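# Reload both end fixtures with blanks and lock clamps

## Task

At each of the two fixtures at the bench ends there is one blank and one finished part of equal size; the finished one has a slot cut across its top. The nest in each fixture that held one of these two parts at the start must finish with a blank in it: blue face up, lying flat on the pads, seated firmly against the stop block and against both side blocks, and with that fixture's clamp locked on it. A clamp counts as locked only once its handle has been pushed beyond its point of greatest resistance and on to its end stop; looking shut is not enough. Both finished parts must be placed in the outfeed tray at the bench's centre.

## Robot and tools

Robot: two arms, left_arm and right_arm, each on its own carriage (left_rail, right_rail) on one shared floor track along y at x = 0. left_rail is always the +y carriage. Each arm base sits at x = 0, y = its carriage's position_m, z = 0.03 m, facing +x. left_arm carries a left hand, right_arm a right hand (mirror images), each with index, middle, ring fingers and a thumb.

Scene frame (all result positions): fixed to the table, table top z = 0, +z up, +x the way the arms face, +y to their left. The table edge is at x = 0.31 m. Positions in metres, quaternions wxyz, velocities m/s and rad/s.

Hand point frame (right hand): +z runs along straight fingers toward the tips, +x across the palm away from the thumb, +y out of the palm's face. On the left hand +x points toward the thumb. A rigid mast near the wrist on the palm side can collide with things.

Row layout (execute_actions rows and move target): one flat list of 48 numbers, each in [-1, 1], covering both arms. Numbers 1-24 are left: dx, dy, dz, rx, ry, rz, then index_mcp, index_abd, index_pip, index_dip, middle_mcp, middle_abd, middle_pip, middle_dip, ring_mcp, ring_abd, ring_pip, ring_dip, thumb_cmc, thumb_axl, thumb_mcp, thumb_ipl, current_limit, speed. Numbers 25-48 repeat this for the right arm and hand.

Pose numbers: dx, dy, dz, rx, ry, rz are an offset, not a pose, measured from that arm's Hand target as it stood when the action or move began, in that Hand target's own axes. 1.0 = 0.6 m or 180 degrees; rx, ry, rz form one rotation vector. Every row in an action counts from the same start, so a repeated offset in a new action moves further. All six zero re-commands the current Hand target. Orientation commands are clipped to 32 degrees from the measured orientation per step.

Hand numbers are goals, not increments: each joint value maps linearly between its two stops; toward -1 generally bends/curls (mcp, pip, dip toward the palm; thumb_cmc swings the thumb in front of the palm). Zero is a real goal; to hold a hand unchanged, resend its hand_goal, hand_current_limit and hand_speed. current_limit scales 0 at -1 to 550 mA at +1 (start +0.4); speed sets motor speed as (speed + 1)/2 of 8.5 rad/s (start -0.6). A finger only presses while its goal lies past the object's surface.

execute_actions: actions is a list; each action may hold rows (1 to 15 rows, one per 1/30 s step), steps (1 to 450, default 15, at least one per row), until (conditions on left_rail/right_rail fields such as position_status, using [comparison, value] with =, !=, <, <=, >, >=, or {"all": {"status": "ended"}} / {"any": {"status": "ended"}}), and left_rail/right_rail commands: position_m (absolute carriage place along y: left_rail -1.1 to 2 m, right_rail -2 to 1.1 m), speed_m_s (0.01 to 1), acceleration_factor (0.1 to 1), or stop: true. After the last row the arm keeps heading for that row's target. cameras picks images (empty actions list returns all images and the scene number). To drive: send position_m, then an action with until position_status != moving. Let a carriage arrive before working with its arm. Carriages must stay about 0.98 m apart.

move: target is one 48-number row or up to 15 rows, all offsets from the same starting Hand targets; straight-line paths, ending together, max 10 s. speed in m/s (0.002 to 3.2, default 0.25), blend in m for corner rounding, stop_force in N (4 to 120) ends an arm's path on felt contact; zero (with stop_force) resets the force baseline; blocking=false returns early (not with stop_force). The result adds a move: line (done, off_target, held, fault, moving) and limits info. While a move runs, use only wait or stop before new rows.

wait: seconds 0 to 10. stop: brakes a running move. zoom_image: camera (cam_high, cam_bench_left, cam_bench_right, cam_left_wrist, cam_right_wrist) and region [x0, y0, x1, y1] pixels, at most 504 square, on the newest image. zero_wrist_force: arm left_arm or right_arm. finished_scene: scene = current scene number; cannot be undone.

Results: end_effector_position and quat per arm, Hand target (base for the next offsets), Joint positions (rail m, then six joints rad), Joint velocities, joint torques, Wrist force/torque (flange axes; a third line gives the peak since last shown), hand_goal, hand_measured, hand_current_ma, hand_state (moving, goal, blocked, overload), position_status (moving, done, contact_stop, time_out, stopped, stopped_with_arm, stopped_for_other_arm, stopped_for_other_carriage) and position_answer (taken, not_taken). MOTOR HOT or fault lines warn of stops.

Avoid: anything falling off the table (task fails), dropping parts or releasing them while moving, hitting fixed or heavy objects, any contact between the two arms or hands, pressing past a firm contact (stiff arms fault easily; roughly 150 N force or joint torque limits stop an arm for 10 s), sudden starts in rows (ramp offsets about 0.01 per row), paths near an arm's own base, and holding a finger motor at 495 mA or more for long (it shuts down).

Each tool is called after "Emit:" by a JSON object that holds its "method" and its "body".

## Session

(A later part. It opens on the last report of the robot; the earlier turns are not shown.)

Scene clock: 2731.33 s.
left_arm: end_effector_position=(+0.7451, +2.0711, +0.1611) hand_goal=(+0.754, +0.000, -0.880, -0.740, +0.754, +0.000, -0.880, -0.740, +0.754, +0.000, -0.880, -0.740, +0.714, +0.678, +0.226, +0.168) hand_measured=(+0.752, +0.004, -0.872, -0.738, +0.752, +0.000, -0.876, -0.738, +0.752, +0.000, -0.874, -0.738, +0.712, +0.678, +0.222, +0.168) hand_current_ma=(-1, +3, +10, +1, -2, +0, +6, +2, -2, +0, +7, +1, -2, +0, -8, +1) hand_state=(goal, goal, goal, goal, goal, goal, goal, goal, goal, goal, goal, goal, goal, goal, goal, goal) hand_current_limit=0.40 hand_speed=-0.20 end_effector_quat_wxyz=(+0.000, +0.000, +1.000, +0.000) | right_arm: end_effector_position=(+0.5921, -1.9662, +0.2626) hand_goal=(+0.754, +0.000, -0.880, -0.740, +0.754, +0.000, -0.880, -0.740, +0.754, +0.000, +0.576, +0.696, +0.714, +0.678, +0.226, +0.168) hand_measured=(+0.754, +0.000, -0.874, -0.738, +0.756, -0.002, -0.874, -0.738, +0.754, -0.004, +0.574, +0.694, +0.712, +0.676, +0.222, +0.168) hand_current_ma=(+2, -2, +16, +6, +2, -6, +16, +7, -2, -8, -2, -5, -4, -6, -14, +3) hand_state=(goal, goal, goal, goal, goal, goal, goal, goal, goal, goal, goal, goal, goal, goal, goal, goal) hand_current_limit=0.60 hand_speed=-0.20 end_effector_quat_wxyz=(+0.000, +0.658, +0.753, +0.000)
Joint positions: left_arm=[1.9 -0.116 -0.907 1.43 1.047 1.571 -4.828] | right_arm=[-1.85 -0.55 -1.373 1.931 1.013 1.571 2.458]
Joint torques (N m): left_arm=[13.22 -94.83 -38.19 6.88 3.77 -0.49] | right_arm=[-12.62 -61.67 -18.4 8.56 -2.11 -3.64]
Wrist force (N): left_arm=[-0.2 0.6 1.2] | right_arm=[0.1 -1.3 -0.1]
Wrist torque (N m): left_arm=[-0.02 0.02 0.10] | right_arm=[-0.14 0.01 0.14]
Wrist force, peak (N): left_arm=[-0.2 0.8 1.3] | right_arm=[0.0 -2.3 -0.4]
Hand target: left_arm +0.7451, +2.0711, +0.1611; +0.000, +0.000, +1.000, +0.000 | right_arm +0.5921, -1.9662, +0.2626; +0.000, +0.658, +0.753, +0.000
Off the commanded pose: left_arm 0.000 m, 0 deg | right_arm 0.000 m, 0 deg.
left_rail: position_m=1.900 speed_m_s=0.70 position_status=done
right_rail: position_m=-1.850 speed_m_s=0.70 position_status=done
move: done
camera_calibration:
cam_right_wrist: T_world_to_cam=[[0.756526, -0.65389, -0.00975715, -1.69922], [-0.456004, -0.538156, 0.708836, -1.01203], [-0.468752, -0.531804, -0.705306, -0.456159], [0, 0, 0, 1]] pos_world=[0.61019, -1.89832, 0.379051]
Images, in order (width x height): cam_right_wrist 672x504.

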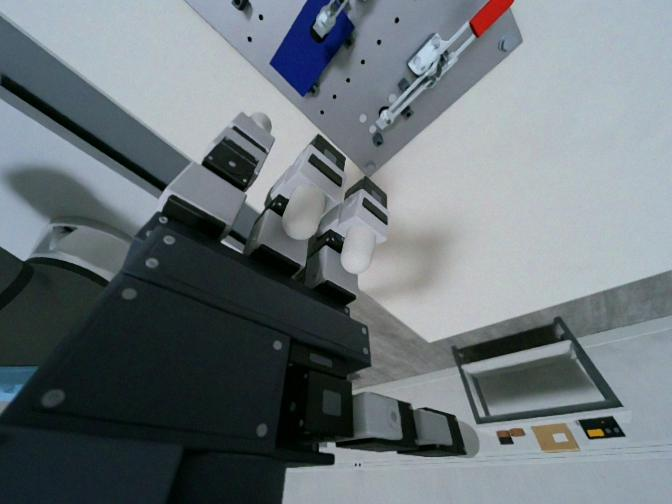

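Emit:
{"method": "move", "body": {"target": [0,0,0,0,0,0,0.754,0,-0.88,-0.74,0.754,0,-0.88,-0.74,0.754,0,-0.88,-0.74,0.714,0.678,0.226,0.168,0.4,-0.2,  0.1478,0.1007,0,0,0,0,0.754,0,-0.88,-0.74,0.754,0,-0.88,-0.74,0.754,0,0.576,0.696,0.714,0.678,0.226,0.168,0.6,-0.2], "speed": 0.15, "cameras": ["cam_right_wrist"]}}

Emit:
{"method": "zoom_image", "body": {"camera": "cam_right_wrist", "region": [320, 0, 450, 130]}}

Emit:
{"method": "zoom_image", "body": {"camera": "cam_right_wrist", "region": [400, 30, 530, 160]}}

Scene clock: 2744.17 s.
left_arm: end_effector_position=(+0.7451, +2.0711, +0.1611) hand_goal=(+0.754, +0.000, -0.880, -0.740, +0.754, +0.000, -0.880, -0.740, +0.754, +0.000, -0.880, -0.740, +0.714, +0.678, +0.226, +0.168) hand_measured=(+0.752, +0.004, -0.872, -0.738, +0.752, +0.000, -0.876, -0.738, +0.752, +0.000, -0.874, -0.738, +0.712, +0.678, +0.222, +0.168) hand_current_ma=(-1, +3, +10, +1, -2, +0, +6, +2, -2, +0, +7, +1, -2, +0, -8, +1) hand_state=(goal, goal, goal, goal, goal, goal, goal, goal, goal, goal, goal, goal, goal, goal, goal, goal) hand_current_limit=0.40 hand_speed=-0.20 end_effector_quat_wxyz=(+0.000, +0.000, +1.000, +0.000) | right_arm: end_effector_position=(+0.6401, -1.8703, +0.2626) hand_goal=(+0.754, +0.000, -0.880, -0.740, +0.754, +0.000, -0.880, -0.740, +0.754, +0.000, +0.576, +0.696, +0.714, +0.678, +0.226, +0.168) hand_measured=(+0.754, +0.000, -0.874, -0.738, +0.756, -0.002, -0.874, -0.738, +0.754, -0.004, +0.574, +0.694, +0.712, +0.676, +0.222, +0.168) hand_current_ma=(+2, -2, +16, +6, +2, -6, +16, +7, -2, -7, -2, -5, -4, -6, -14, +3) hand_state=(goal, goal, goal, goal, goal, goal, goal, goal, goal, goal, goal, goal, goal, goal, goal, goal) hand_current_limit=0.60 hand_speed=-0.20 end_effector_quat_wxyz=(+0.000, +0.658, +0.753, +0.000)
Joint positions: left_arm=[1.9 -0.116 -0.907 1.43 1.047 1.571 -4.828] | right_arm=[-1.85 -0.337 -1.316 1.857 1.03 1.571 2.671]
Joint torques (N m): left_arm=[12.46 -92.19 -38.1 6.93 3.92 -0.71] | right_arm=[9.6 -43.75 -39.34 8.51 3.88 2.87]
Wrist force (N): left_arm=[0.1 0.3 0.9] | right_arm=[-0.3 -1.1 -0.1]
Wrist torque (N m): left_arm=[-0.03 -0.03 0.14] | right_arm=[-0.12 0.06 -0.23]
Wrist force, peak (N): left_arm=[0.1 0.7 1.3] | right_arm=[-1.3 -2.3 -0.1]
Hand target: left_arm +0.7451, +2.0711, +0.1611; +0.000, +0.000, +1.000, +0.000 | right_arm +0.6401, -1.8702, +0.2626; +0.000, +0.658, +0.753, +0.000
Off the commanded pose: left_arm 0.000 m, 0 deg | right_arm 0.000 m, 0 deg.
left_rail: position_m=1.900 speed_m_s=0.70 position_status=done
right_rail: position_m=-1.850 speed_m_s=0.70 position_status=done
move: done
camera_calibration:
cam_right_wrist: T_world_to_cam=[[0.756462, -0.653965, -0.00974974, -1.67284], [-0.456119, -0.538174, 0.708749, -0.93857], [-0.468744, -0.531695, -0.705393, -0.38241], [0, 0, 0, 1]] pos_world=[0.65809, -1.80242, 0.379151]
Images, in order (width x height): cam_right_wrist 672x504.

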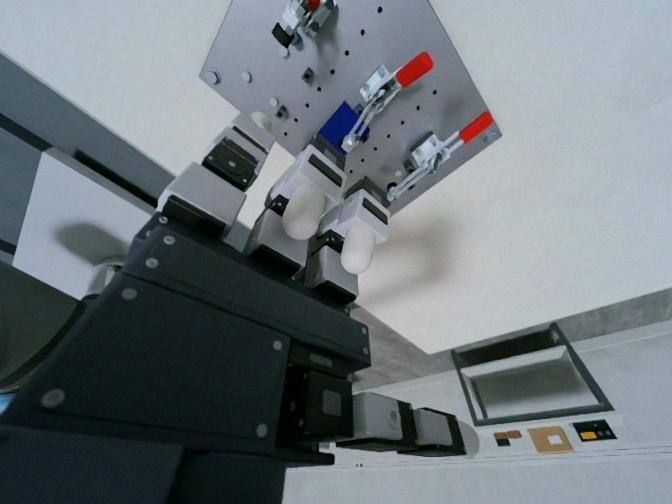

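Scaled by 3.877 from the camera's 672x504 image, which has a finer 960x720 frame.

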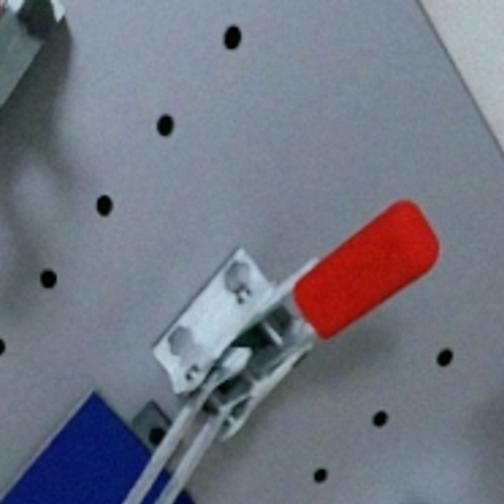

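Scaled by 3.877 from the camera's 672x504 image, which has a finer 960x720 frame.

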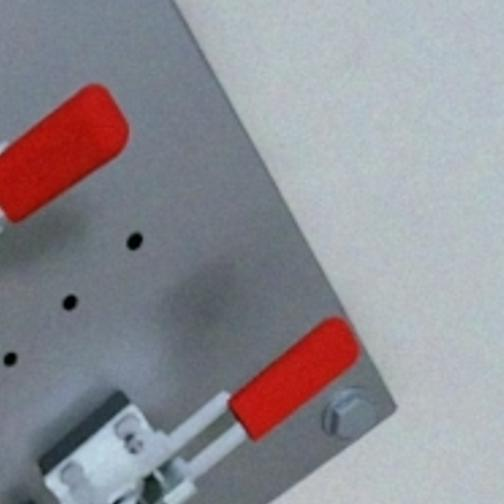

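Emit:
{"method": "move", "body": {"target": [[0,0,0,0,0,0,0.754,0,-0.88,-0.74,0.754,0,-0.88,-0.74,0.754,0,-0.88,-0.74,0.714,0.678,0.226,0.168,0.4,-0.2,  -0.069,0.2064,0,0,0,0,0.754,0,-0.88,-0.74,0.754,0,-0.88,-0.74,0.754,0,-0.88,-0.74,0.714,0.678,0.226,0.168,0.6,-0.2],[0,0,0,0,0,0,0.754,0,-0.88,-0.74,0.754,0,-0.88,-0.74,0.754,0,-0.88,-0.74,0.714,0.678,0.226,0.168,0.4,-0.2,  -0.069,0.2064,0.171,0,0,0,0.754,0,-0.88,-0.74,0.754,0,-0.88,-0.74,0.754,0,-0.88,-0.74,0.714,0.678,0.226,0.168,0.6,-0.2]], "speed": 0.12, "cameras": ["cam_right_wrist"]}}

Emit:
{"method": "zoom_image", "body": {"camera": "cam_right_wrist", "region": [180, 40, 400, 240]}}

Scene clock: 2774.70 s.
left_arm: end_effector_position=(+0.7451, +2.0711, +0.1611) hand_goal=(+0.754, +0.000, -0.880, -0.740, +0.754, +0.000, -0.880, -0.740, +0.754, +0.000, -0.880, -0.740, +0.714, +0.678, +0.226, +0.168) hand_measured=(+0.752, +0.004, -0.872, -0.738, +0.752, +0.000, -0.876, -0.738, +0.752, +0.000, -0.874, -0.738, +0.712, +0.678, +0.222, +0.168) hand_current_ma=(-1, +3, +10, +1, -2, +0, +6, +2, -2, +0, +7, +1, -2, +0, -8, +1) hand_state=(goal, goal, goal, goal, goal, goal, goal, goal, goal, goal, goal, goal, goal, goal, goal, goal) hand_current_limit=0.40 hand_speed=-0.20 end_effector_quat_wxyz=(+0.000, +0.000, +1.000, +0.000) | right_arm: end_effector_position=(+0.7684, -1.8947, +0.1601) hand_goal=(+0.754, +0.000, -0.880, -0.740, +0.754, +0.000, -0.880, -0.740, +0.754, +0.000, -0.880, -0.740, +0.714, +0.678, +0.226, +0.168) hand_measured=(+0.754, +0.000, -0.874, -0.738, +0.756, -0.002, -0.874, -0.738, +0.754, -0.004, -0.874, -0.738, +0.712, +0.676, +0.222, +0.168) hand_current_ma=(+2, -2, +16, +6, +2, -6, +16, +7, -1, -7, +17, +7, -4, -6, -14, +3) hand_state=(goal, goal, goal, goal, goal, goal, goal, goal, goal, goal, goal, goal, goal, goal, goal, goal) hand_current_limit=0.60 hand_speed=-0.20 end_effector_quat_wxyz=(+0.000, +0.658, +0.753, +0.000)
Joint positions: left_arm=[1.9 -0.116 -0.907 1.43 1.047 1.571 -4.828] | right_arm=[-1.85 -0.308 -1.035 1.652 0.954 1.571 2.7]
Joint torques (N m): left_arm=[8.02 -90.31 -36.1 6.62 4.2 -0.78] | right_arm=[7.76 -63.09 -17.78 0.77 2.81 2.01]
Wrist force (N): left_arm=[0.0 0.5 1.3] | right_arm=[0.0 -1.4 0.1]
Wrist torque (N m): left_arm=[-0.03 0.00 0.12] | right_arm=[-0.17 0.00 -0.20]
Wrist force, peak (N): left_arm=[-0.1 0.6 1.5] | right_arm=[0.4 -2.3 -0.2]
Hand target: left_arm +0.7451, +2.0711, +0.1611; +0.000, +0.000, +1.000, +0.000 | right_arm +0.7684, -1.8947, +0.1600; +0.000, +0.658, +0.753, +0.000
Off the commanded pose: left_arm 0.000 m, 0 deg | right_arm 0.000 m, 0 deg.
left_rail: position_m=1.900 speed_m_s=0.70 position_status=done
right_rail: position_m=-1.850 speed_m_s=0.70 position_status=done
move: done
camera_calibration:
cam_right_wrist: T_world_to_cam=[[0.756462, -0.653965, -0.00974974, -1.78685], [-0.456119, -0.538174, 0.708749, -0.820535], [-0.468744, -0.531695, -0.705393, -0.407546], [0, 0, 0, 1]] pos_world=[0.78639, -1.82682, 0.276651]
Images, in order (width x height): cam_right_wrist 672x504.

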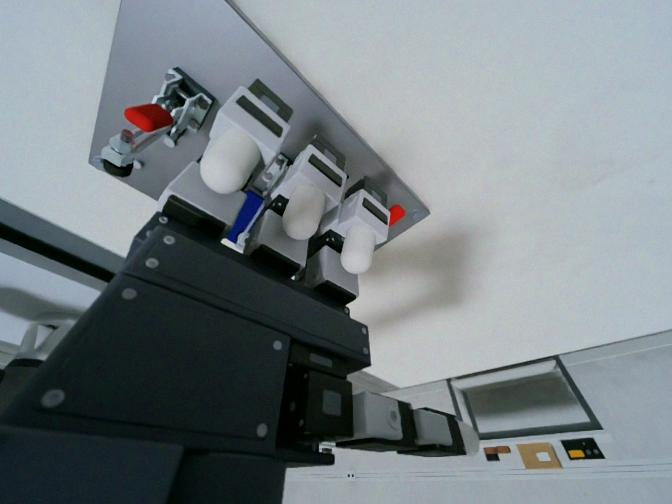

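Scaled by 2.291 from the camera's 672x504 image, which has a finer 960x720 frame.

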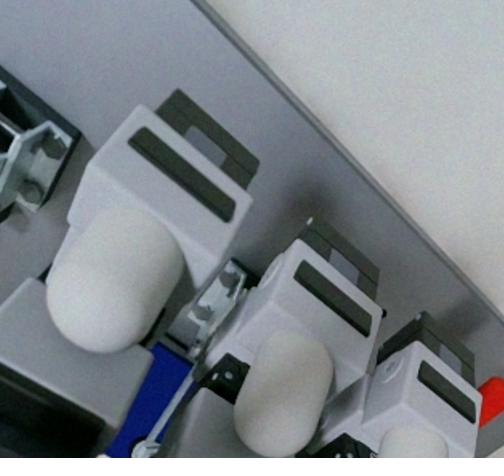

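Emit:
{"method": "move", "body": {"target": [0,0,0,0,0,0,0.754,0,-0.88,-0.74,0.754,0,-0.88,-0.74,0.754,0,-0.88,-0.74,0.714,0.678,0.226,0.168,0.4,-0.2,  0,0,0.06,0,0,0,0.754,0,-0.88,-0.74,0.754,0,-0.88,-0.74,0.754,0,-0.88,-0.74,0.714,0.678,0.226,0.168,0.6,-0.2], "speed": 0.015, "stop_force": 8, "cameras": ["cam_right_wrist"]}}

Emit:
{"method": "zoom_image", "body": {"camera": "cam_right_wrist", "region": [180, 40, 400, 240]}}

Scene clock: 2788.90 s.
left_arm: end_effector_position=(+0.7451, +2.0711, +0.1611) hand_goal=(+0.754, +0.000, -0.880, -0.740, +0.754, +0.000, -0.880, -0.740, +0.754, +0.000, -0.880, -0.740, +0.714, +0.678, +0.226, +0.168) hand_measured=(+0.752, +0.004, -0.872, -0.738, +0.752, +0.000, -0.876, -0.738, +0.752, +0.000, -0.874, -0.738, +0.712, +0.678, +0.222, +0.168) hand_current_ma=(-1, +3, +10, +1, -2, +0, +6, +2, -2, +0, +7, +1, -2, +0, -8, +1) hand_state=(goal, goal, goal, goal, goal, goal, goal, goal, goal, goal, goal, goal, goal, goal, goal, goal) hand_current_limit=0.40 hand_speed=-0.20 end_effector_quat_wxyz=(+0.000, +0.000, +1.000, +0.000) | right_arm: end_effector_position=(+0.7684, -1.8947, +0.1240) hand_goal=(+0.754, +0.000, -0.880, -0.740, +0.754, +0.000, -0.880, -0.740, +0.754, +0.000, -0.880, -0.740, +0.714, +0.678, +0.226, +0.168) hand_measured=(+0.754, +0.000, -0.874, -0.738, +0.752, -0.002, -0.876, -0.738, +0.754, -0.004, -0.874, -0.738, +0.712, +0.676, +0.222, +0.168) hand_current_ma=(+2, -2, +16, +6, -3, -4, +10, +7, -1, -7, +17, +7, -4, -6, -14, +3) hand_state=(goal, goal, goal, goal, goal, goal, goal, goal, goal, goal, goal, goal, goal, goal, goal, goal) hand_current_limit=0.60 hand_speed=-0.20 end_effector_quat_wxyz=(+0.000, +0.658, +0.753, +0.000)
Joint positions: left_arm=[1.9 -0.116 -0.907 1.43 1.047 1.571 -4.828] | right_arm=[-1.85 -0.307 -0.999 1.67 0.9 1.571 2.7]
Joint torques (N m): left_arm=[11.89 -88.77 -36.61 6.66 3.31 -0.37] | right_arm=[10.52 -64.57 -16.29 0.54 -0.45 2.23]
Wrist force (N): left_arm=[0.1 0.5 1.4] | right_arm=[-0.1 -1.2 -0.7]
Wrist torque (N m): left_arm=[-0.04 -0.01 0.13] | right_arm=[-0.11 0.02 -0.20]
Wrist force, peak (N): left_arm=[0.0 0.7 1.4] | right_arm=[-0.4 -1.5 -1.5]
Hand target: left_arm +0.7451, +2.0711, +0.1611; +0.000, +0.000, +1.000, +0.000 | right_arm +0.7684, -1.8947, +0.1240; +0.000, +0.658, +0.753, +0.000
Off the commanded pose: left_arm 0.000 m, 0 deg | right_arm 0.000 m, 0 deg.
left_rail: position_m=1.900 speed_m_s=0.70 position_status=done
right_rail: position_m=-1.850 speed_m_s=0.70 position_status=done
move: done
camera_calibration:
cam_right_wrist: T_world_to_cam=[[0.756462, -0.653965, -0.00974974, -1.7872], [-0.456119, -0.538174, 0.708749, -0.794949], [-0.468744, -0.531695, -0.705393, -0.433011], [0, 0, 0, 1]] pos_world=[0.78639, -1.82682, 0.240551]
Images, in order (width x height): cam_right_wrist 672x504.

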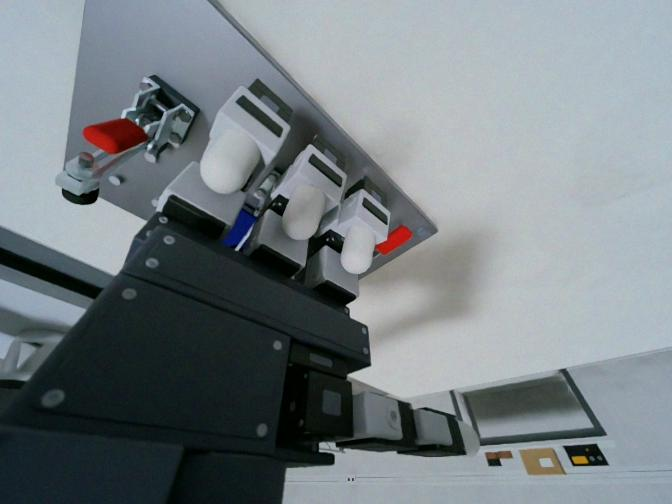

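Scaled by 2.291 from the camera's 672x504 image, which has a finer 960x720 frame.

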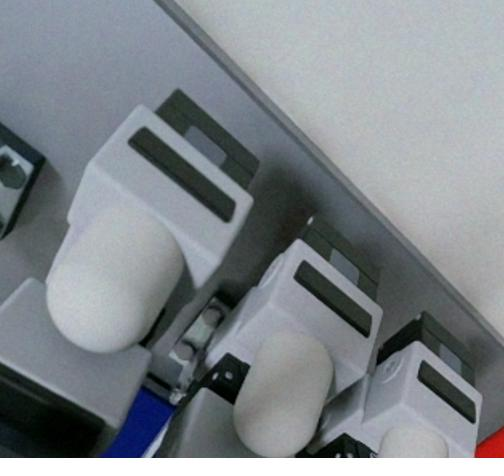

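Emit:
{"method": "move", "body": {"target": [0,0,0,0,0,0,0.754,0,-0.88,-0.74,0.754,0,-0.88,-0.74,0.754,0,-0.88,-0.74,0.714,0.678,0.226,0.168,0.4,-0.2,  0,0.0417,0.0333,0,0,0,0.754,0,-0.88,-0.74,0.754,0,-0.88,-0.74,0.754,0,-0.88,-0.74,0.714,0.678,0.226,0.168,0.6,-0.2], "speed": 0.01, "stop_force": 20, "cameras": ["cam_right_wrist"]}}

Emit:
{"method": "zoom_image", "body": {"camera": "cam_right_wrist", "region": [180, 40, 400, 240]}}

Scene clock: 2803.60 s.
left_arm: end_effector_position=(+0.7451, +2.0711, +0.1611) hand_goal=(+0.754, +0.000, -0.880, -0.740, +0.754, +0.000, -0.880, -0.740, +0.754, +0.000, -0.880, -0.740, +0.714, +0.678, +0.226, +0.168) hand_measured=(+0.752, +0.004, -0.872, -0.738, +0.752, +0.000, -0.876, -0.738, +0.752, +0.000, -0.874, -0.738, +0.712, +0.678, +0.222, +0.168) hand_current_ma=(-1, +3, +10, +1, -2, +0, +6, +2, -2, +0, +7, +1, -2, +0, -8, +1) hand_state=(goal, goal, goal, goal, goal, goal, goal, goal, goal, goal, goal, goal, goal, goal, goal, goal) hand_current_limit=0.40 hand_speed=-0.20 end_effector_quat_wxyz=(+0.000, +0.000, +1.000, +0.000) | right_arm: end_effector_position=(+0.7932, -1.8913, +0.1040) hand_goal=(+0.754, +0.000, -0.880, -0.740, +0.754, +0.000, -0.880, -0.740, +0.754, +0.000, -0.880, -0.740, +0.714, +0.678, +0.226, +0.168) hand_measured=(+0.754, +0.000, -0.874, -0.738, +0.766, +0.000, -0.872, -0.738, +0.754, -0.004, -0.874, -0.738, +0.712, +0.676, +0.222, +0.168) hand_current_ma=(+2, -2, +16, +6, +43, -1, +24, +7, -1, -7, +17, +7, -4, -6, -14, +3) hand_state=(goal, goal, goal, goal, goal, goal, goal, goal, goal, goal, goal, goal, goal, goal, goal, goal) hand_current_limit=0.60 hand_speed=-0.20 end_effector_quat_wxyz=(+0.000, +0.658, +0.753, +0.000)
Joint positions: left_arm=[1.9 -0.116 -0.907 1.43 1.047 1.571 -4.828] | right_arm=[-1.85 -0.292 -0.946 1.621 0.896 1.571 2.716]
Joint torques (N m): left_arm=[13.77 -87.12 -37.48 6.56 3 -0.5] | right_arm=[10.3 -60.67 -34.14 -1.31 -0.53 2.28]
Wrist force (N): left_arm=[-0.4 0.7 1.1] | right_arm=[1.2 -2.3 -11.2]
Wrist torque (N m): left_arm=[0.01 0.06 0.07] | right_arm=[0.73 0.26 -0.13]
Wrist force, peak (N): left_arm=[0.3 0.9 1.4] | right_arm=[1.2 -2.0 -11.3]
Hand target: left_arm +0.7451, +2.0711, +0.1611; +0.000, +0.000, +1.000, +0.000 | right_arm +0.7932, -1.8913, +0.1040; +0.000, +0.658, +0.753, +0.000
Off the commanded pose: left_arm 0.000 m, 0 deg | right_arm 0.000 m, 0 deg.
left_rail: position_m=1.900 speed_m_s=0.70 position_status=done
right_rail: position_m=-1.850 speed_m_s=0.70 position_status=done
move: done
camera_calibration:
cam_right_wrist: T_world_to_cam=[[0.756462, -0.653965, -0.00974974, -1.804], [-0.456119, -0.538174, 0.708749, -0.767686], [-0.468744, -0.531695, -0.705393, -0.43374], [0, 0, 0, 1]] pos_world=[0.81119, -1.82352, 0.220551]
Images, in order (width x height): cam_right_wrist 672x504.

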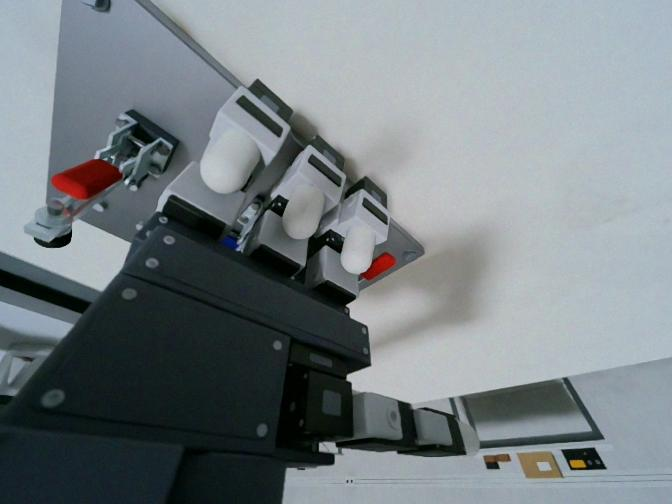

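Scaled by 2.291 from the camera's 672x504 image, which has a finer 960x720 frame.

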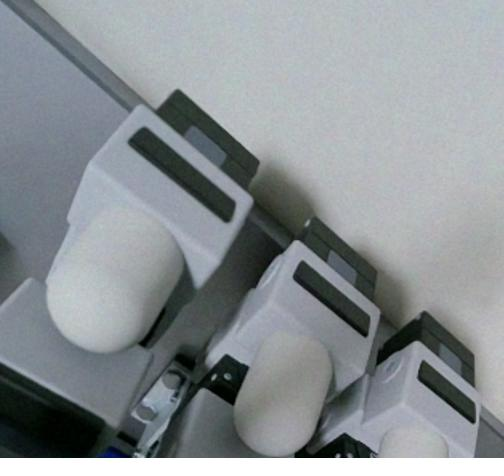

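Emit:
{"method": "move", "body": {"target": [0,0,0,0,0,0,0.754,0,-0.88,-0.74,0.754,0,-0.88,-0.74,0.754,0,-0.88,-0.74,0.714,0.678,0.226,0.168,0.4,-0.2,  0,0.003,0.033,0,0,0,0.754,0,-0.88,-0.74,0.754,0,-0.88,-0.74,0.754,0,-0.88,-0.74,0.714,0.678,0.226,0.168,0.6,-0.2], "speed": 0.008, "stop_force": 30, "zero": false, "cameras": ["cam_right_wrist"]}}

Scene clock: 2813.00 s.
left_arm: end_effector_position=(+0.7451, +2.0711, +0.1611) hand_goal=(+0.754, +0.000, -0.880, -0.740, +0.754, +0.000, -0.880, -0.740, +0.754, +0.000, -0.880, -0.740, +0.714, +0.678, +0.226, +0.168) hand_measured=(+0.752, +0.004, -0.872, -0.738, +0.752, +0.000, -0.876, -0.738, +0.752, +0.000, -0.874, -0.738, +0.712, +0.678, +0.222, +0.168) hand_current_ma=(-1, +3, +10, +1, -2, +0, +6, +2, -2, +0, +7, +1, -2, +0, -8, +1) hand_state=(goal, goal, goal, goal, goal, goal, goal, goal, goal, goal, goal, goal, goal, goal, goal, goal) hand_current_limit=0.40 hand_speed=-0.20 end_effector_quat_wxyz=(+0.000, +0.000, +1.000, +0.000) | right_arm: end_effector_position=(+0.7938, -1.8912, +0.0972) hand_goal=(+0.754, +0.000, -0.880, -0.740, +0.754, +0.000, -0.880, -0.740, +0.754, +0.000, -0.880, -0.740, +0.714, +0.678, +0.226, +0.168) hand_measured=(+0.754, +0.000, -0.874, -0.738, +0.750, +0.002, -0.868, -0.738, +0.754, -0.004, -0.874, -0.738, +0.712, +0.676, +0.222, +0.168) hand_current_ma=(+2, -2, +16, +6, -14, +5, +38, +7, -1, -7, +17, +7, -4, -6, -14, +3) hand_state=(goal, goal, goal, goal, goal, goal, goal, goal, goal, goal, goal, goal, goal, goal, goal, goal) hand_current_limit=0.60 hand_speed=-0.20 end_effector_quat_wxyz=(+0.000, +0.658, +0.753, +0.000)
Joint positions: left_arm=[1.9 -0.116 -0.907 1.43 1.047 1.571 -4.828] | right_arm=[-1.85 -0.291 -0.938 1.622 0.887 1.571 2.716]
Joint torques (N m): left_arm=[10.93 -86.56 -37.71 6.66 3.51 0.08] | right_arm=[-5.21 -69.53 -9.83 5.3 0.71 0.84]
Wrist force (N): left_arm=[-0.2 0.4 1.3] | right_arm=[3.1 2.8 -30.7]
Wrist torque (N m): left_arm=[-0.04 0.03 0.11] | right_arm=[2.25 0.70 0.14]
Wrist force, peak (N): left_arm=[-0.2 0.6 1.6] | right_arm=[3.5 4.2 -42.1]
Hand target: left_arm +0.7451, +2.0711, +0.1611; +0.000, +0.000, +1.000, +0.000 | right_arm +0.7938, -1.8913, +0.0972; +0.000, +0.658, +0.753, +0.000 (not the last commanded pose)
Off the commanded pose: left_arm 0.000 m, 0 deg | right_arm 0.013 m, 0 deg.
left_rail: position_m=1.900 speed_m_s=0.70 position_status=done
right_rail: position_m=-1.850 speed_m_s=0.70 position_status=done
move: contact (right_arm)
camera_calibration:
cam_right_wrist: T_world_to_cam=[[0.756497, -0.653924, -0.00980356, -1.8044], [-0.456061, -0.538223, 0.708748, -0.762605], [-0.468744, -0.531695, -0.705393, -0.438272], [0, 0, 0, 1]] pos_world=[0.81179, -1.82342, 0.213651]
Images, in order (width x height): cam_right_wrist 672x504.

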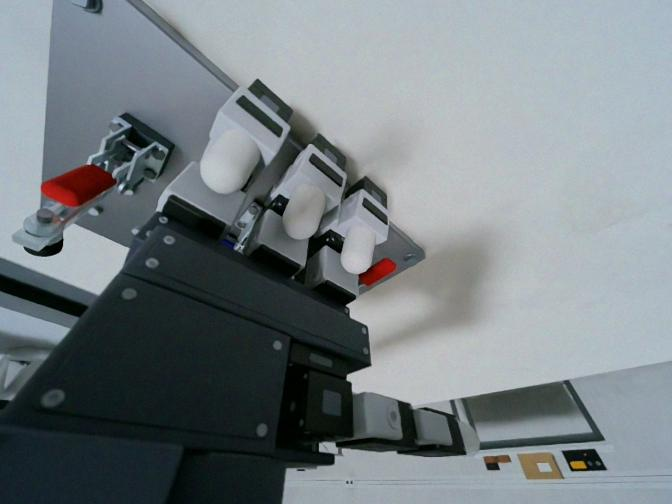

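Emit:
{"method": "move", "body": {"target": [0,0,0,0,0,0,0.754,0,-0.88,-0.74,0.754,0,-0.88,-0.74,0.754,0,-0.88,-0.74,0.714,0.678,0.226,0.168,0.4,-0.2,  0,0.001,0.025,0,0,0,0.754,0,-0.88,-0.74,0.754,0,-0.88,-0.74,0.754,0,-0.88,-0.74,0.714,0.678,0.226,0.168,0.6,-0.2], "speed": 0.006, "stop_force": 50, "zero": false, "cameras": ["cam_right_wrist"]}}

Scene clock: 2826.30 s.
left_arm: end_effector_position=(+0.7451, +2.0711, +0.1611) hand_goal=(+0.754, +0.000, -0.880, -0.740, +0.754, +0.000, -0.880, -0.740, +0.754, +0.000, -0.880, -0.740, +0.714, +0.678, +0.226, +0.168) hand_measured=(+0.752, +0.004, -0.872, -0.738, +0.752, +0.000, -0.876, -0.738, +0.752, +0.000, -0.874, -0.738, +0.712, +0.678, +0.222, +0.168) hand_current_ma=(-1, +3, +10, +1, -2, +0, +6, +2, -2, +0, +7, +1, -2, +0, -8, +1) hand_state=(goal, goal, goal, goal, goal, goal, goal, goal, goal, goal, goal, goal, goal, goal, goal, goal) hand_current_limit=0.40 hand_speed=-0.20 end_effector_quat_wxyz=(+0.000, +0.000, +1.000, +0.000) | right_arm: end_effector_position=(+0.7938, -1.8913, +0.0967) hand_goal=(+0.754, +0.000, -0.880, -0.740, +0.754, +0.000, -0.880, -0.740, +0.754, +0.000, -0.880, -0.740, +0.714, +0.678, +0.226, +0.168) hand_measured=(+0.754, +0.000, -0.874, -0.738, +0.750, +0.002, -0.866, -0.738, +0.754, -0.004, -0.874, -0.738, +0.712, +0.676, +0.222, +0.168) hand_current_ma=(+2, -2, +16, +6, -10, +5, +42, +7, -1, -7, +17, +7, -4, -6, -14, +3) hand_state=(goal, goal, goal, goal, goal, goal, goal, goal, goal, goal, goal, goal, goal, goal, goal, goal) hand_current_limit=0.60 hand_speed=-0.20 end_effector_quat_wxyz=(+0.000, +0.658, +0.753, +0.000)
Joint positions: left_arm=[1.9 -0.116 -0.907 1.43 1.047 1.571 -4.828] | right_arm=[-1.85 -0.291 -0.938 1.622 0.886 1.571 2.716]
Joint torques (N m): left_arm=[11.59 -84.31 -37.49 6.58 2.96 -0.47] | right_arm=[-6.38 -56.41 -4.81 3.48 0.6 -0.46]
Wrist force (N): left_arm=[0.0 0.4 1.0] | right_arm=[4.3 6.6 -50.3]
Wrist torque (N m): left_arm=[-0.03 0.00 0.13] | right_arm=[3.75 1.17 0.31]
Wrist force, peak (N): left_arm=[0.0 0.8 1.4] | right_arm=[4.7 8.0 -58.5]
Hand target: left_arm +0.7451, +2.0711, +0.1611; +0.000, +0.000, +1.000, +0.000 | right_arm +0.7938, -1.8913, +0.0968; +0.000, +0.658, +0.753, +0.000 (not the last commanded pose)
Off the commanded pose: left_arm 0.000 m, 0 deg | right_arm 0.015 m, 0 deg.
left_rail: position_m=1.900 speed_m_s=0.70 position_status=done
right_rail: position_m=-1.850 speed_m_s=0.70 position_status=done
move: contact (right_arm)
camera_calibration:
cam_right_wrist: T_world_to_cam=[[0.756461, -0.653964, -0.00985691, -1.80444], [-0.45604, -0.538199, 0.70878, -0.762301], [-0.468822, -0.53167, -0.70536, -0.438453], [0, 0, 0, 1]] pos_world=[0.81179, -1.82342, 0.213251]
Images, in order (width x height): cam_right_wrist 672x504.

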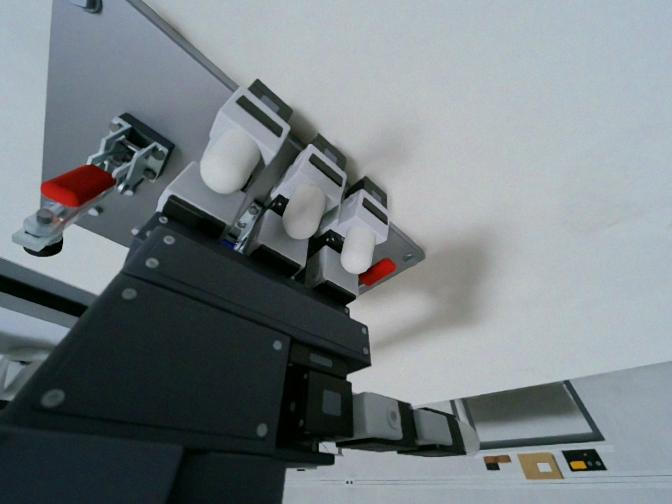

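Emit:
{"method": "move", "body": {"target": [[0,0,0,0,0,0,0.754,0,-0.88,-0.74,0.754,0,-0.88,-0.74,0.754,0,-0.88,-0.74,0.714,0.678,0.226,0.168,0.4,-0.2,  0,0,-0.277,0,0,0,0.754,0,-0.88,-0.74,0.754,0,-0.88,-0.74,0.754,0,-0.88,-0.74,0.714,0.678,0.226,0.168,0.6,-0.2],[0,0,0,0,0,0,0.754,0,-0.88,-0.74,0.754,0,-0.88,-0.74,0.754,0,-0.88,-0.74,0.714,0.678,0.226,0.168,0.4,-0.2,  0.069,-0.2492,-0.277,0,0,0,0.754,0,-0.88,-0.74,0.754,0,-0.88,-0.74,0.754,0,-0.88,-0.74,0.714,0.678,0.226,0.168,0.6,-0.2]], "speed": 0.12, "cameras": ["cam_right_wrist"]}}

Emit:
{"method": "zoom_image", "body": {"camera": "cam_right_wrist", "region": [320, 0, 450, 130]}}

Emit:
{"method": "zoom_image", "body": {"camera": "cam_right_wrist", "region": [370, 20, 510, 160]}}

Scene clock: 2848.07 s.
left_arm: end_effector_position=(+0.7451, +2.0711, +0.1611) hand_goal=(+0.754, +0.000, -0.880, -0.740, +0.754, +0.000, -0.880, -0.740, +0.754, +0.000, -0.880, -0.740, +0.714, +0.678, +0.226, +0.168) hand_measured=(+0.752, +0.004, -0.872, -0.738, +0.752, +0.000, -0.876, -0.738, +0.752, +0.000, -0.874, -0.738, +0.712, +0.678, +0.222, +0.168) hand_current_ma=(-1, +3, +10, +1, -2, +0, +6, +2, -2, +0, +7, +1, -2, +0, -8, +1) hand_state=(goal, goal, goal, goal, goal, goal, goal, goal, goal, goal, goal, goal, goal, goal, goal, goal) hand_current_limit=0.40 hand_speed=-0.20 end_effector_quat_wxyz=(+0.000, +0.000, +1.000, +0.000) | right_arm: end_effector_position=(+0.6401, -1.8703, +0.2630) hand_goal=(+0.754, +0.000, -0.880, -0.740, +0.754, +0.000, -0.880, -0.740, +0.754, +0.000, -0.880, -0.740, +0.714, +0.678, +0.226, +0.168) hand_measured=(+0.754, +0.000, -0.874, -0.738, +0.752, +0.002, -0.874, -0.738, +0.754, -0.004, -0.874, -0.738, +0.712, +0.676, +0.222, +0.168) hand_current_ma=(+2, -2, +16, +6, -2, +5, +16, +7, -1, -7, +16, +7, -4, -6, -14, +3) hand_state=(goal, goal, goal, goal, goal, goal, goal, goal, goal, goal, goal, goal, goal, goal, goal, goal) hand_current_limit=0.60 hand_speed=-0.20 end_effector_quat_wxyz=(+0.000, +0.658, +0.753, +0.000)
Joint positions: left_arm=[1.9 -0.116 -0.907 1.43 1.047 1.571 -4.828] | right_arm=[-1.85 -0.337 -1.316 1.856 1.03 1.571 2.671]
Joint torques (N m): left_arm=[12.82 -83.76 -37.9 6.42 3.55 -0.04] | right_arm=[-12.07 -65.24 -20.22 0.47 -1.81 -3.27]
Wrist force (N): left_arm=[-0.1 0.3 1.2] | right_arm=[-0.1 -1.2 0.3]
Wrist torque (N m): left_arm=[-0.06 0.01 0.12] | right_arm=[-0.16 0.02 0.10]
Wrist force, peak (N): left_arm=[-0.2 0.8 1.5] | right_arm=[4.2 7.0 -50.3]
Hand target: left_arm +0.7451, +2.0711, +0.1611; +0.000, +0.000, +1.000, +0.000 | right_arm +0.6401, -1.8702, +0.2630; +0.000, +0.658, +0.753, +0.000
Off the commanded pose: left_arm 0.000 m, 0 deg | right_arm 0.000 m, 0 deg.
left_rail: position_m=1.900 speed_m_s=0.70 position_status=done
right_rail: position_m=-1.850 speed_m_s=0.70 position_status=done
move: done
camera_calibration:
cam_right_wrist: T_world_to_cam=[[0.756491, -0.653931, -0.0098105, -1.67285], [-0.455982, -0.538132, 0.708868, -0.938796], [-0.46883, -0.531779, -0.705273, -0.382293], [0, 0, 0, 1]] pos_world=[0.65819, -1.80242, 0.37945]
Images, in order (width x height): cam_right_wrist 672x504.

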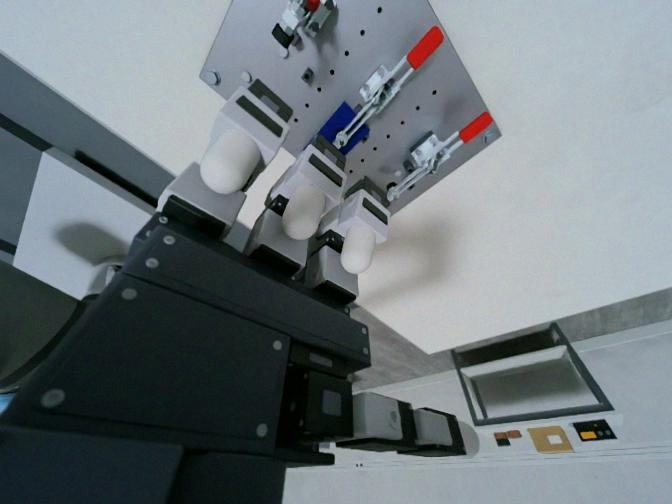

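Scaled by 3.877 from the camera's 672x504 image, which has a finer 960x720 frame.

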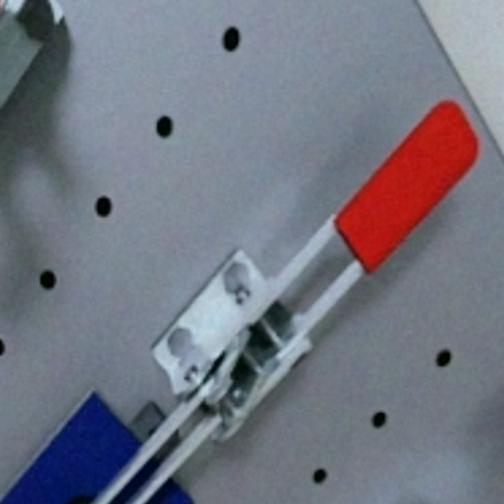

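Scaled by 3.600 from the camera's 672x504 image, which has a finer 960x720 frame.

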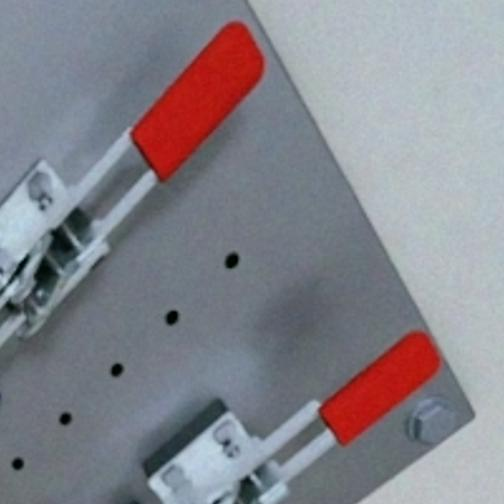

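Emit:
{"method": "move", "body": {"target": [[0,0,-0.1717,0,0,0,0.754,0,-0.88,-0.74,0.754,0,-0.88,-0.74,0.754,0,-0.88,-0.74,0.714,0.678,0.226,0.168,0.4,-0.2,  0,0,0,0,0,0,0.754,0,-0.88,-0.74,0.754,0,-0.88,-0.74,0.754,0,-0.88,-0.74,0.714,0.678,0.226,0.168,0.6,-0.2],[0.1718,-0.1568,-0.1717,0,0,0.5,0.754,0,-0.88,-0.74,0.754,0,-0.88,-0.74,0.754,0,-0.88,-0.74,0.714,0.678,0.226,0.168,0.4,-0.2,  0,0,0,0,0,0,0.754,0,-0.88,-0.74,0.754,0,-0.88,-0.74,0.754,0,-0.88,-0.74,0.714,0.678,0.226,0.168,0.6,-0.2]], "speed": [0.12,0.3], "cameras": ["cam_left_wrist"]}}

Emit:
{"method": "zoom_image", "body": {"camera": "cam_left_wrist", "region": [160, 0, 340, 160]}}

Scene clock: 2899.40 s.
left_arm: end_effector_position=(+0.6420, +1.9770, +0.2641) hand_goal=(+0.754, +0.000, -0.880, -0.740, +0.754, +0.000, -0.880, -0.740, +0.754, +0.000, -0.880, -0.740, +0.714, +0.678, +0.226, +0.168) hand_measured=(+0.752, +0.002, -0.872, -0.738, +0.752, +0.000, -0.876, -0.738, +0.752, +0.000, -0.874, -0.738, +0.712, +0.678, +0.222, +0.168) hand_current_ma=(-1, +3, +10, +1, -1, +0, +6, +2, -1, +0, +7, +1, -2, +0, -8, +1) hand_state=(goal, goal, goal, goal, goal, goal, goal, goal, goal, goal, goal, goal, goal, goal, goal, goal) hand_current_limit=0.40 hand_speed=-0.20 end_effector_quat_wxyz=(+0.000, +0.707, +0.707, +0.000) | right_arm: end_effector_position=(+0.6401, -1.8702, +0.2630) hand_goal=(+0.754, +0.000, -0.880, -0.740, +0.754, +0.000, -0.880, -0.740, +0.754, +0.000, -0.880, -0.740, +0.714, +0.678, +0.226, +0.168) hand_measured=(+0.754, +0.000, -0.874, -0.738, +0.752, +0.002, -0.874, -0.738, +0.754, -0.004, -0.874, -0.738, +0.712, +0.676, +0.222, +0.168) hand_current_ma=(+2, -2, +16, +6, -2, +5, +16, +7, -1, -7, +16, +7, -4, -6, -14, +3) hand_state=(goal, goal, goal, goal, goal, goal, goal, goal, goal, goal, goal, goal, goal, goal, goal, goal) hand_current_limit=0.60 hand_speed=-0.20 end_effector_quat_wxyz=(+0.000, +0.658, +0.753, +0.000)
Joint positions: left_arm=[1.9 -0.219 -1.307 1.842 1.035 1.571 -3.361] | right_arm=[-1.85 -0.337 -1.316 1.856 1.03 1.571 2.671]
Joint torques (N m): left_arm=[20 -73.22 -24.04 0.55 3.96 2.63] | right_arm=[-10.65 -65.17 -19.76 0.45 -2.05 -2.92]
Wrist force (N): left_arm=[0.0 0.9 0.9] | right_arm=[-0.5 -1.9 0.0]
Wrist torque (N m): left_arm=[0.08 -0.01 -0.03] | right_arm=[-0.22 0.07 0.06]
Wrist force, peak (N): left_arm=[0.1 0.4 2.6] | right_arm=[-0.2 -2.2 0.1]
Hand target: left_arm +0.6420, +1.9770, +0.2641; +0.000, +0.707, +0.707, +0.000 | right_arm +0.6401, -1.8702, +0.2630; +0.000, +0.658, +0.753, +0.000
Off the commanded pose: left_arm 0.000 m, 0 deg | right_arm 0.000 m, 0 deg.
left_rail: position_m=1.900 speed_m_s=0.70 position_status=done
right_rail: position_m=-1.850 speed_m_s=0.70 position_status=done
move: done
camera_calibration:
cam_left_wrist: T_world_to_cam=[[-0.642534, -0.766045, -0.0180496, 1.9082], [-0.518167, 0.417027, 0.74672, -0.738735], [-0.564494, 0.489145, -0.664893, -0.309829], [0, 0, 0, 1]] pos_world=[0.668395, 1.92139, 0.380067]
Images, in order (width x height): cam_left_wrist 672x504.

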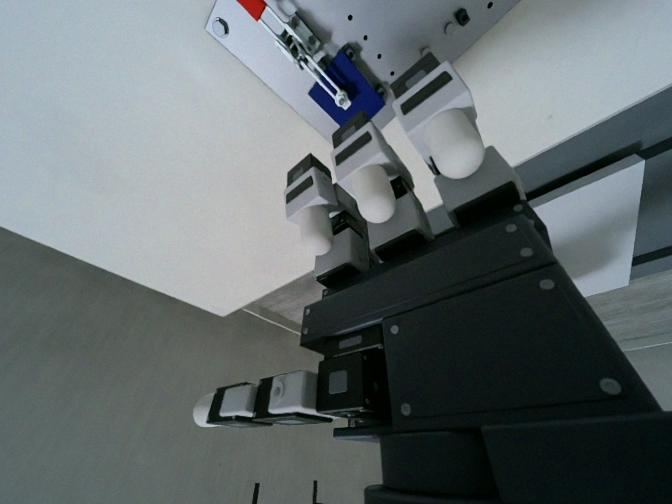

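Scaled by 2.800 from the camera's 672x504 image, which has a finer 960x720 frame.

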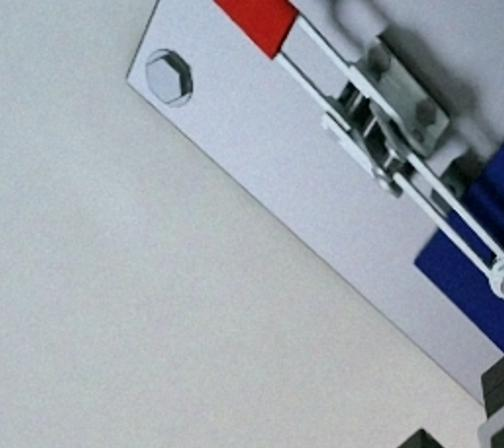

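Emit:
{"method": "move", "body": {"target": [-0.045,0.1,0,0,0,0,0.754,0,-0.88,-0.74,0.754,0,-0.88,-0.74,0.754,0,-0.88,-0.74,0.714,0.678,0.226,0.168,0.4,-0.2,  0,0,0,0,0,0,0.754,0,-0.88,-0.74,0.754,0,-0.88,-0.74,0.754,0,-0.88,-0.74,0.714,0.678,0.226,0.168,0.6,-0.2], "speed": 0.12, "cameras": ["cam_left_wrist"]}}

Emit:
{"method": "zoom_image", "body": {"camera": "cam_left_wrist", "region": [200, 0, 330, 130]}}

Emit:
{"method": "zoom_image", "body": {"camera": "cam_left_wrist", "region": [300, 30, 430, 160]}}

Scene clock: 2912.70 s.
left_arm: end_effector_position=(+0.7019, +1.9501, +0.2642) hand_goal=(+0.754, +0.000, -0.880, -0.740, +0.754, +0.000, -0.880, -0.740, +0.754, +0.000, -0.880, -0.740, +0.714, +0.678, +0.226, +0.168) hand_measured=(+0.754, +0.002, -0.872, -0.738, +0.752, +0.000, -0.876, -0.738, +0.752, +0.000, -0.874, -0.738, +0.712, +0.678, +0.222, +0.168) hand_current_ma=(-1, +3, +10, +1, -1, +0, +6, +2, -1, +0, +7, +1, -2, +0, -8, +1) hand_state=(goal, goal, goal, goal, goal, goal, goal, goal, goal, goal, goal, goal, goal, goal, goal, goal) hand_current_limit=0.40 hand_speed=-0.20 end_effector_quat_wxyz=(+0.000, +0.707, +0.707, +0.000) | right_arm: end_effector_position=(+0.6401, -1.8702, +0.2630) hand_goal=(+0.754, +0.000, -0.880, -0.740, +0.754, +0.000, -0.880, -0.740, +0.754, +0.000, -0.880, -0.740, +0.714, +0.678, +0.226, +0.168) hand_measured=(+0.754, +0.000, -0.874, -0.738, +0.752, +0.002, -0.874, -0.738, +0.754, -0.004, -0.874, -0.738, +0.712, +0.676, +0.222, +0.168) hand_current_ma=(+2, -2, +16, +6, -2, +5, +16, +7, -1, -7, +16, +7, -4, -6, -14, +3) hand_state=(goal, goal, goal, goal, goal, goal, goal, goal, goal, goal, goal, goal, goal, goal, goal, goal) hand_current_limit=0.60 hand_speed=-0.20 end_effector_quat_wxyz=(+0.000, +0.658, +0.753, +0.000)
Joint positions: left_arm=[1.9 -0.242 -1.219 1.721 1.068 1.571 -3.383] | right_arm=[-1.85 -0.337 -1.316 1.856 1.03 1.571 2.671]
Joint torques (N m): left_arm=[-15.36 -48.8 -36.99 7.28 1.05 -2.11] | right_arm=[-10.3 -66.84 -18.75 0.34 -2.04 -2.93]
Wrist force (N): left_arm=[-0.3 1.2 0.8] | right_arm=[-0.4 -1.6 -0.2]
Wrist torque (N m): left_arm=[0.10 0.05 0.07] | right_arm=[-0.17 0.06 0.07]
Wrist force, peak (N): left_arm=[-0.5 1.9 0.8] | right_arm=[0.2 -2.0 0.3]
Hand target: left_arm +0.7020, +1.9500, +0.2641; +0.000, +0.707, +0.707, +0.000 | right_arm +0.6401, -1.8702, +0.2630; +0.000, +0.658, +0.753, +0.000
Off the commanded pose: left_arm 0.000 m, 0 deg | right_arm 0.000 m, 0 deg.
left_rail: position_m=1.900 speed_m_s=0.70 position_status=done
right_rail: position_m=-1.850 speed_m_s=0.70 position_status=done
move: done
camera_calibration:
cam_left_wrist: T_world_to_cam=[[-0.642653, -0.765944, -0.0180833, 1.92599], [-0.518122, 0.417093, 0.746715, -0.696708], [-0.564399, 0.489248, -0.664898, -0.263052], [0, 0, 0, 1]] pos_world=[0.728296, 1.89449, 0.380167]
Images, in order (width x height): cam_left_wrist 672x504.

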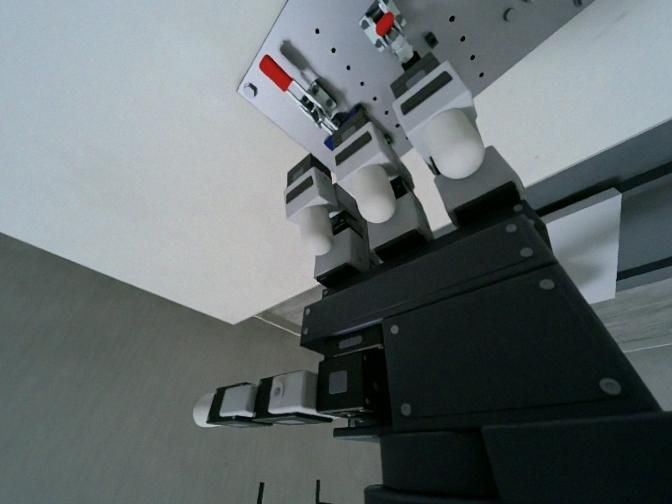

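Scaled by 3.877 from the camera's 672x504 image, which has a finer 960x720 frame.

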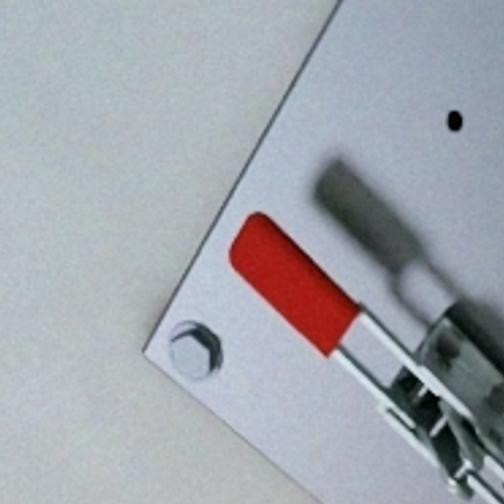

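Scaled by 3.877 from the camera's 672x504 image, which has a finer 960x720 frame.

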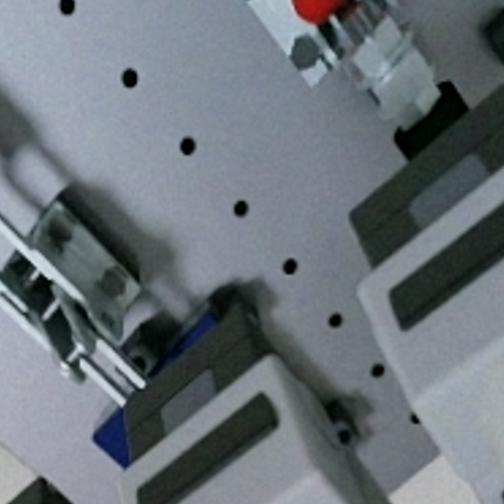

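Emit:
{"method": "move", "body": {"target": [[0.03,0.16,0,0,0,0,0.754,0,-0.88,-0.74,0.754,0,-0.88,-0.74,0.754,0,-0.88,-0.74,0.714,0.678,0.226,0.168,0.6,-0.2,  0.007,0.2497,0,0,0,0,0.754,0,-0.88,-0.74,0.754,0,-0.88,-0.74,0.754,0,-0.88,-0.74,0.714,0.678,0.226,0.168,0.6,-0.2],[0.03,0.16,0.2235,0,0,0,0.754,0,-0.88,-0.74,0.754,0,-0.88,-0.74,0.754,0,-0.88,-0.74,0.714,0.678,0.226,0.168,0.6,-0.2,  0.007,0.2497,0.2217,0,0,0,0.754,0,-0.88,-0.74,0.754,0,-0.88,-0.74,0.754,0,-0.88,-0.74,0.714,0.678,0.226,0.168,0.6,-0.2]], "speed": 0.15, "cameras": []}}

Emit:
{"method": "move", "body": {"target": [0,0,0.08,0,0,0,0.754,0,-0.88,-0.74,0.754,0,-0.88,-0.74,0.754,0,-0.88,-0.74,0.714,0.678,0.226,0.168,0.6,-0.2,  0,0,0.08,0,0,0,0.754,0,-0.88,-0.74,0.754,0,-0.88,-0.74,0.754,0,-0.88,-0.74,0.714,0.678,0.226,0.168,0.6,-0.2], "speed": 0.01, "stop_force": 15, "cameras": ["cam_left_wrist","cam_right_wrist"]}}

Scene clock: 2992.60 s.
left_arm: end_effector_position=(+0.7980, +1.9680, +0.1302) hand_goal=(+0.754, +0.000, -0.880, -0.740, +0.754, +0.000, -0.880, -0.740, +0.754, +0.000, -0.880, -0.740, +0.714, +0.678, +0.226, +0.168) hand_measured=(+0.754, +0.002, -0.874, -0.738, +0.752, +0.000, -0.876, -0.738, +0.752, +0.000, -0.874, -0.738, +0.712, +0.678, +0.222, +0.168) hand_current_ma=(-1, +3, +10, +1, -1, +0, +6, +2, -1, +0, +7, +1, -2, +0, -8, +1) hand_state=(goal, goal, goal, goal, goal, goal, goal, goal, goal, goal, goal, goal, goal, goal, goal, goal) hand_current_limit=0.60 hand_speed=-0.20 end_effector_quat_wxyz=(+0.000, +0.707, +0.707, +0.000) | right_arm: end_effector_position=(+0.7880, -1.8461, +0.1300) hand_goal=(+0.754, +0.000, -0.880, -0.740, +0.754, +0.000, -0.880, -0.740, +0.754, +0.000, -0.880, -0.740, +0.714, +0.678, +0.226, +0.168) hand_measured=(+0.754, +0.000, -0.874, -0.738, +0.754, +0.002, -0.874, -0.738, +0.754, -0.004, -0.874, -0.738, +0.712, +0.676, +0.222, +0.168) hand_current_ma=(+2, -2, +15, +6, -2, +5, +16, +7, -1, -7, +16, +7, -3, -6, -14, +3) hand_state=(goal, goal, goal, goal, goal, goal, goal, goal, goal, goal, goal, goal, goal, goal, goal, goal) hand_current_limit=0.60 hand_speed=-0.20 end_effector_quat_wxyz=(+0.000, +0.658, +0.753, +0.000)
Joint positions: left_arm=[1.9 -0.183 -0.962 1.591 0.941 1.571 -3.325] | right_arm=[-1.85 -0.23 -0.98 1.623 0.928 1.571 2.778]
Joint torques (N m): left_arm=[-5.21 -67.95 -23.43 0.44 1.28 1.68] | right_arm=[8.05 -68.26 -16.24 0.6 2.32 1.85]
Wrist force (N): left_arm=[-0.3 0.7 1.1] | right_arm=[-0.6 -1.4 -0.5]
Wrist torque (N m): left_arm=[0.03 0.06 -0.09] | right_arm=[-0.12 0.09 -0.25]
Wrist force, peak (N): left_arm=[-0.5 0.6 2.4] | right_arm=[-0.1 -2.9 0.2]
Hand target: left_arm +0.7981, +1.9680, +0.1301; +0.000, +0.707, +0.707, +0.000 | right_arm +0.7880, -1.8460, +0.1299; +0.000, +0.658, +0.753, +0.000
Off the commanded pose: left_arm 0.000 m, 0 deg | right_arm 0.000 m, 0 deg.
left_rail: position_m=1.900 speed_m_s=0.70 position_status=done
right_rail: position_m=-1.850 speed_m_s=0.70 position_status=done
move: done
No camera images: "cameras" was empty.

Scene clock: 2997.33 s.
left_arm: end_effector_position=(+0.7981, +1.9680, +0.1022) hand_goal=(+0.754, +0.000, -0.880, -0.740, +0.754, +0.000, -0.880, -0.740, +0.754, +0.000, -0.880, -0.740, +0.714, +0.678, +0.226, +0.168) hand_measured=(+0.754, +0.004, -0.862, -0.738, +0.752, +0.000, -0.876, -0.738, +0.752, +0.000, -0.874, -0.738, +0.712, +0.678, +0.222, +0.168) hand_current_ma=(-1, +4, +33, +1, -1, +0, +6, +2, -1, +0, +7, +1, -2, +0, -8, +1) hand_state=(goal, goal, goal, goal, goal, goal, goal, goal, goal, goal, goal, goal, goal, goal, goal, goal) hand_current_limit=0.60 hand_speed=-0.20 end_effector_quat_wxyz=(+0.000, +0.707, +0.707, +0.000) | right_arm: end_effector_position=(+0.7880, -1.8460, +0.0976) hand_goal=(+0.754, +0.000, -0.880, -0.740, +0.754, +0.000, -0.880, -0.740, +0.754, +0.000, -0.880, -0.740, +0.714, +0.678, +0.226, +0.168) hand_measured=(+0.754, +0.000, -0.866, -0.738, +0.754, +0.002, -0.874, -0.738, +0.754, -0.004, -0.874, -0.738, +0.712, +0.676, +0.222, +0.168) hand_current_ma=(+2, +2, +43, +6, -2, +5, +16, +7, -1, -7, +16, +7, -3, -6, -14, +3) hand_state=(goal, goal, goal, goal, goal, goal, goal, goal, goal, goal, goal, goal, goal, goal, goal, goal) hand_current_limit=0.60 hand_speed=-0.20 end_effector_quat_wxyz=(+0.000, +0.658, +0.753, +0.000)
Joint positions: left_arm=[1.9 -0.183 -0.934 1.603 0.901 1.571 -3.324] | right_arm=[-1.85 -0.23 -0.947 1.637 0.881 1.571 2.778]
Joint torques (N m): left_arm=[-7.19 -88.87 -24.04 6.02 -1.64 1.88] | right_arm=[0.66 -79.99 -29.95 7.1 -1.2 2.01]
Wrist force (N): left_arm=[-0.9 2.1 -14.9] | right_arm=[1.2 -0.5 -15.6]
Wrist torque (N m): left_arm=[1.30 0.37 -0.09] | right_arm=[1.04 -0.31 -0.15]
Wrist force, peak (N): left_arm=[-1.4 2.8 -24.9] | right_arm=[2.8 0.3 -25.1]
Hand target: left_arm +0.7981, +1.9680, +0.1022; +0.000, +0.707, +0.707, +0.000 (not the last commanded pose) | right_arm +0.7880, -1.8460, +0.0976; +0.000, +0.658, +0.753, +0.000 (not the last commanded pose)
Off the commanded pose: left_arm 0.020 m, 0 deg | right_arm 0.016 m, 0 deg.
left_rail: position_m=1.900 speed_m_s=0.70 position_status=done
right_rail: position_m=-1.850 speed_m_s=0.70 position_status=done
move: contact (left_arm, right_arm)
camera_calibration:
cam_left_wrist: T_world_to_cam=[[-0.642653, -0.765944, -0.0180833, 1.99859], [-0.518122, 0.417093, 0.746715, -0.533363], [-0.564399, 0.489248, -0.664898, -0.325228], [0, 0, 0, 1]] pos_world=[0.824496, 1.91239, 0.218167]
cam_right_wrist: T_world_to_cam=[[0.756497, -0.653924, -0.00980356, -1.77038], [-0.456061, -0.538223, 0.708748, -0.741223], [-0.468744, -0.531695, -0.705393, -0.416553], [0, 0, 0, 1]] pos_world=[0.80599, -1.77812, 0.214151]
Images, in order (width x height): cam_left_wrist 672x504, cam_right_wrist 672x504.

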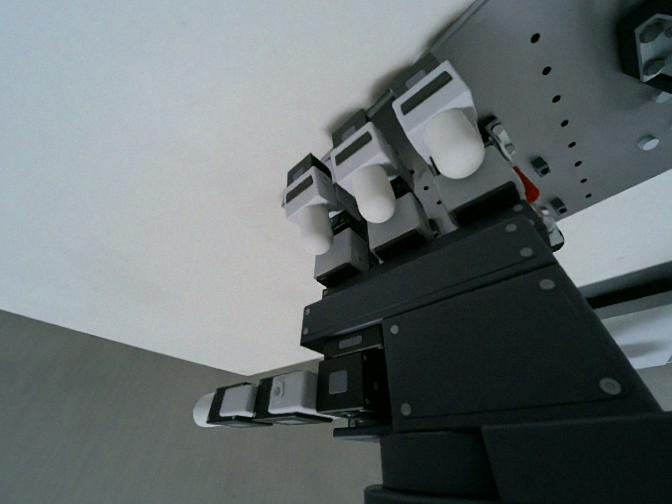

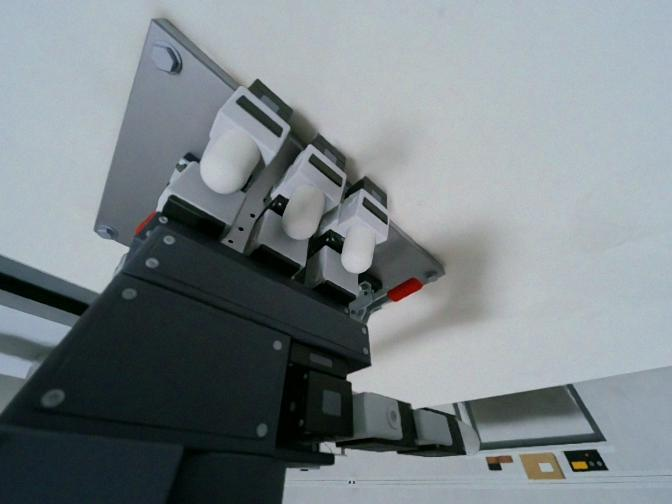

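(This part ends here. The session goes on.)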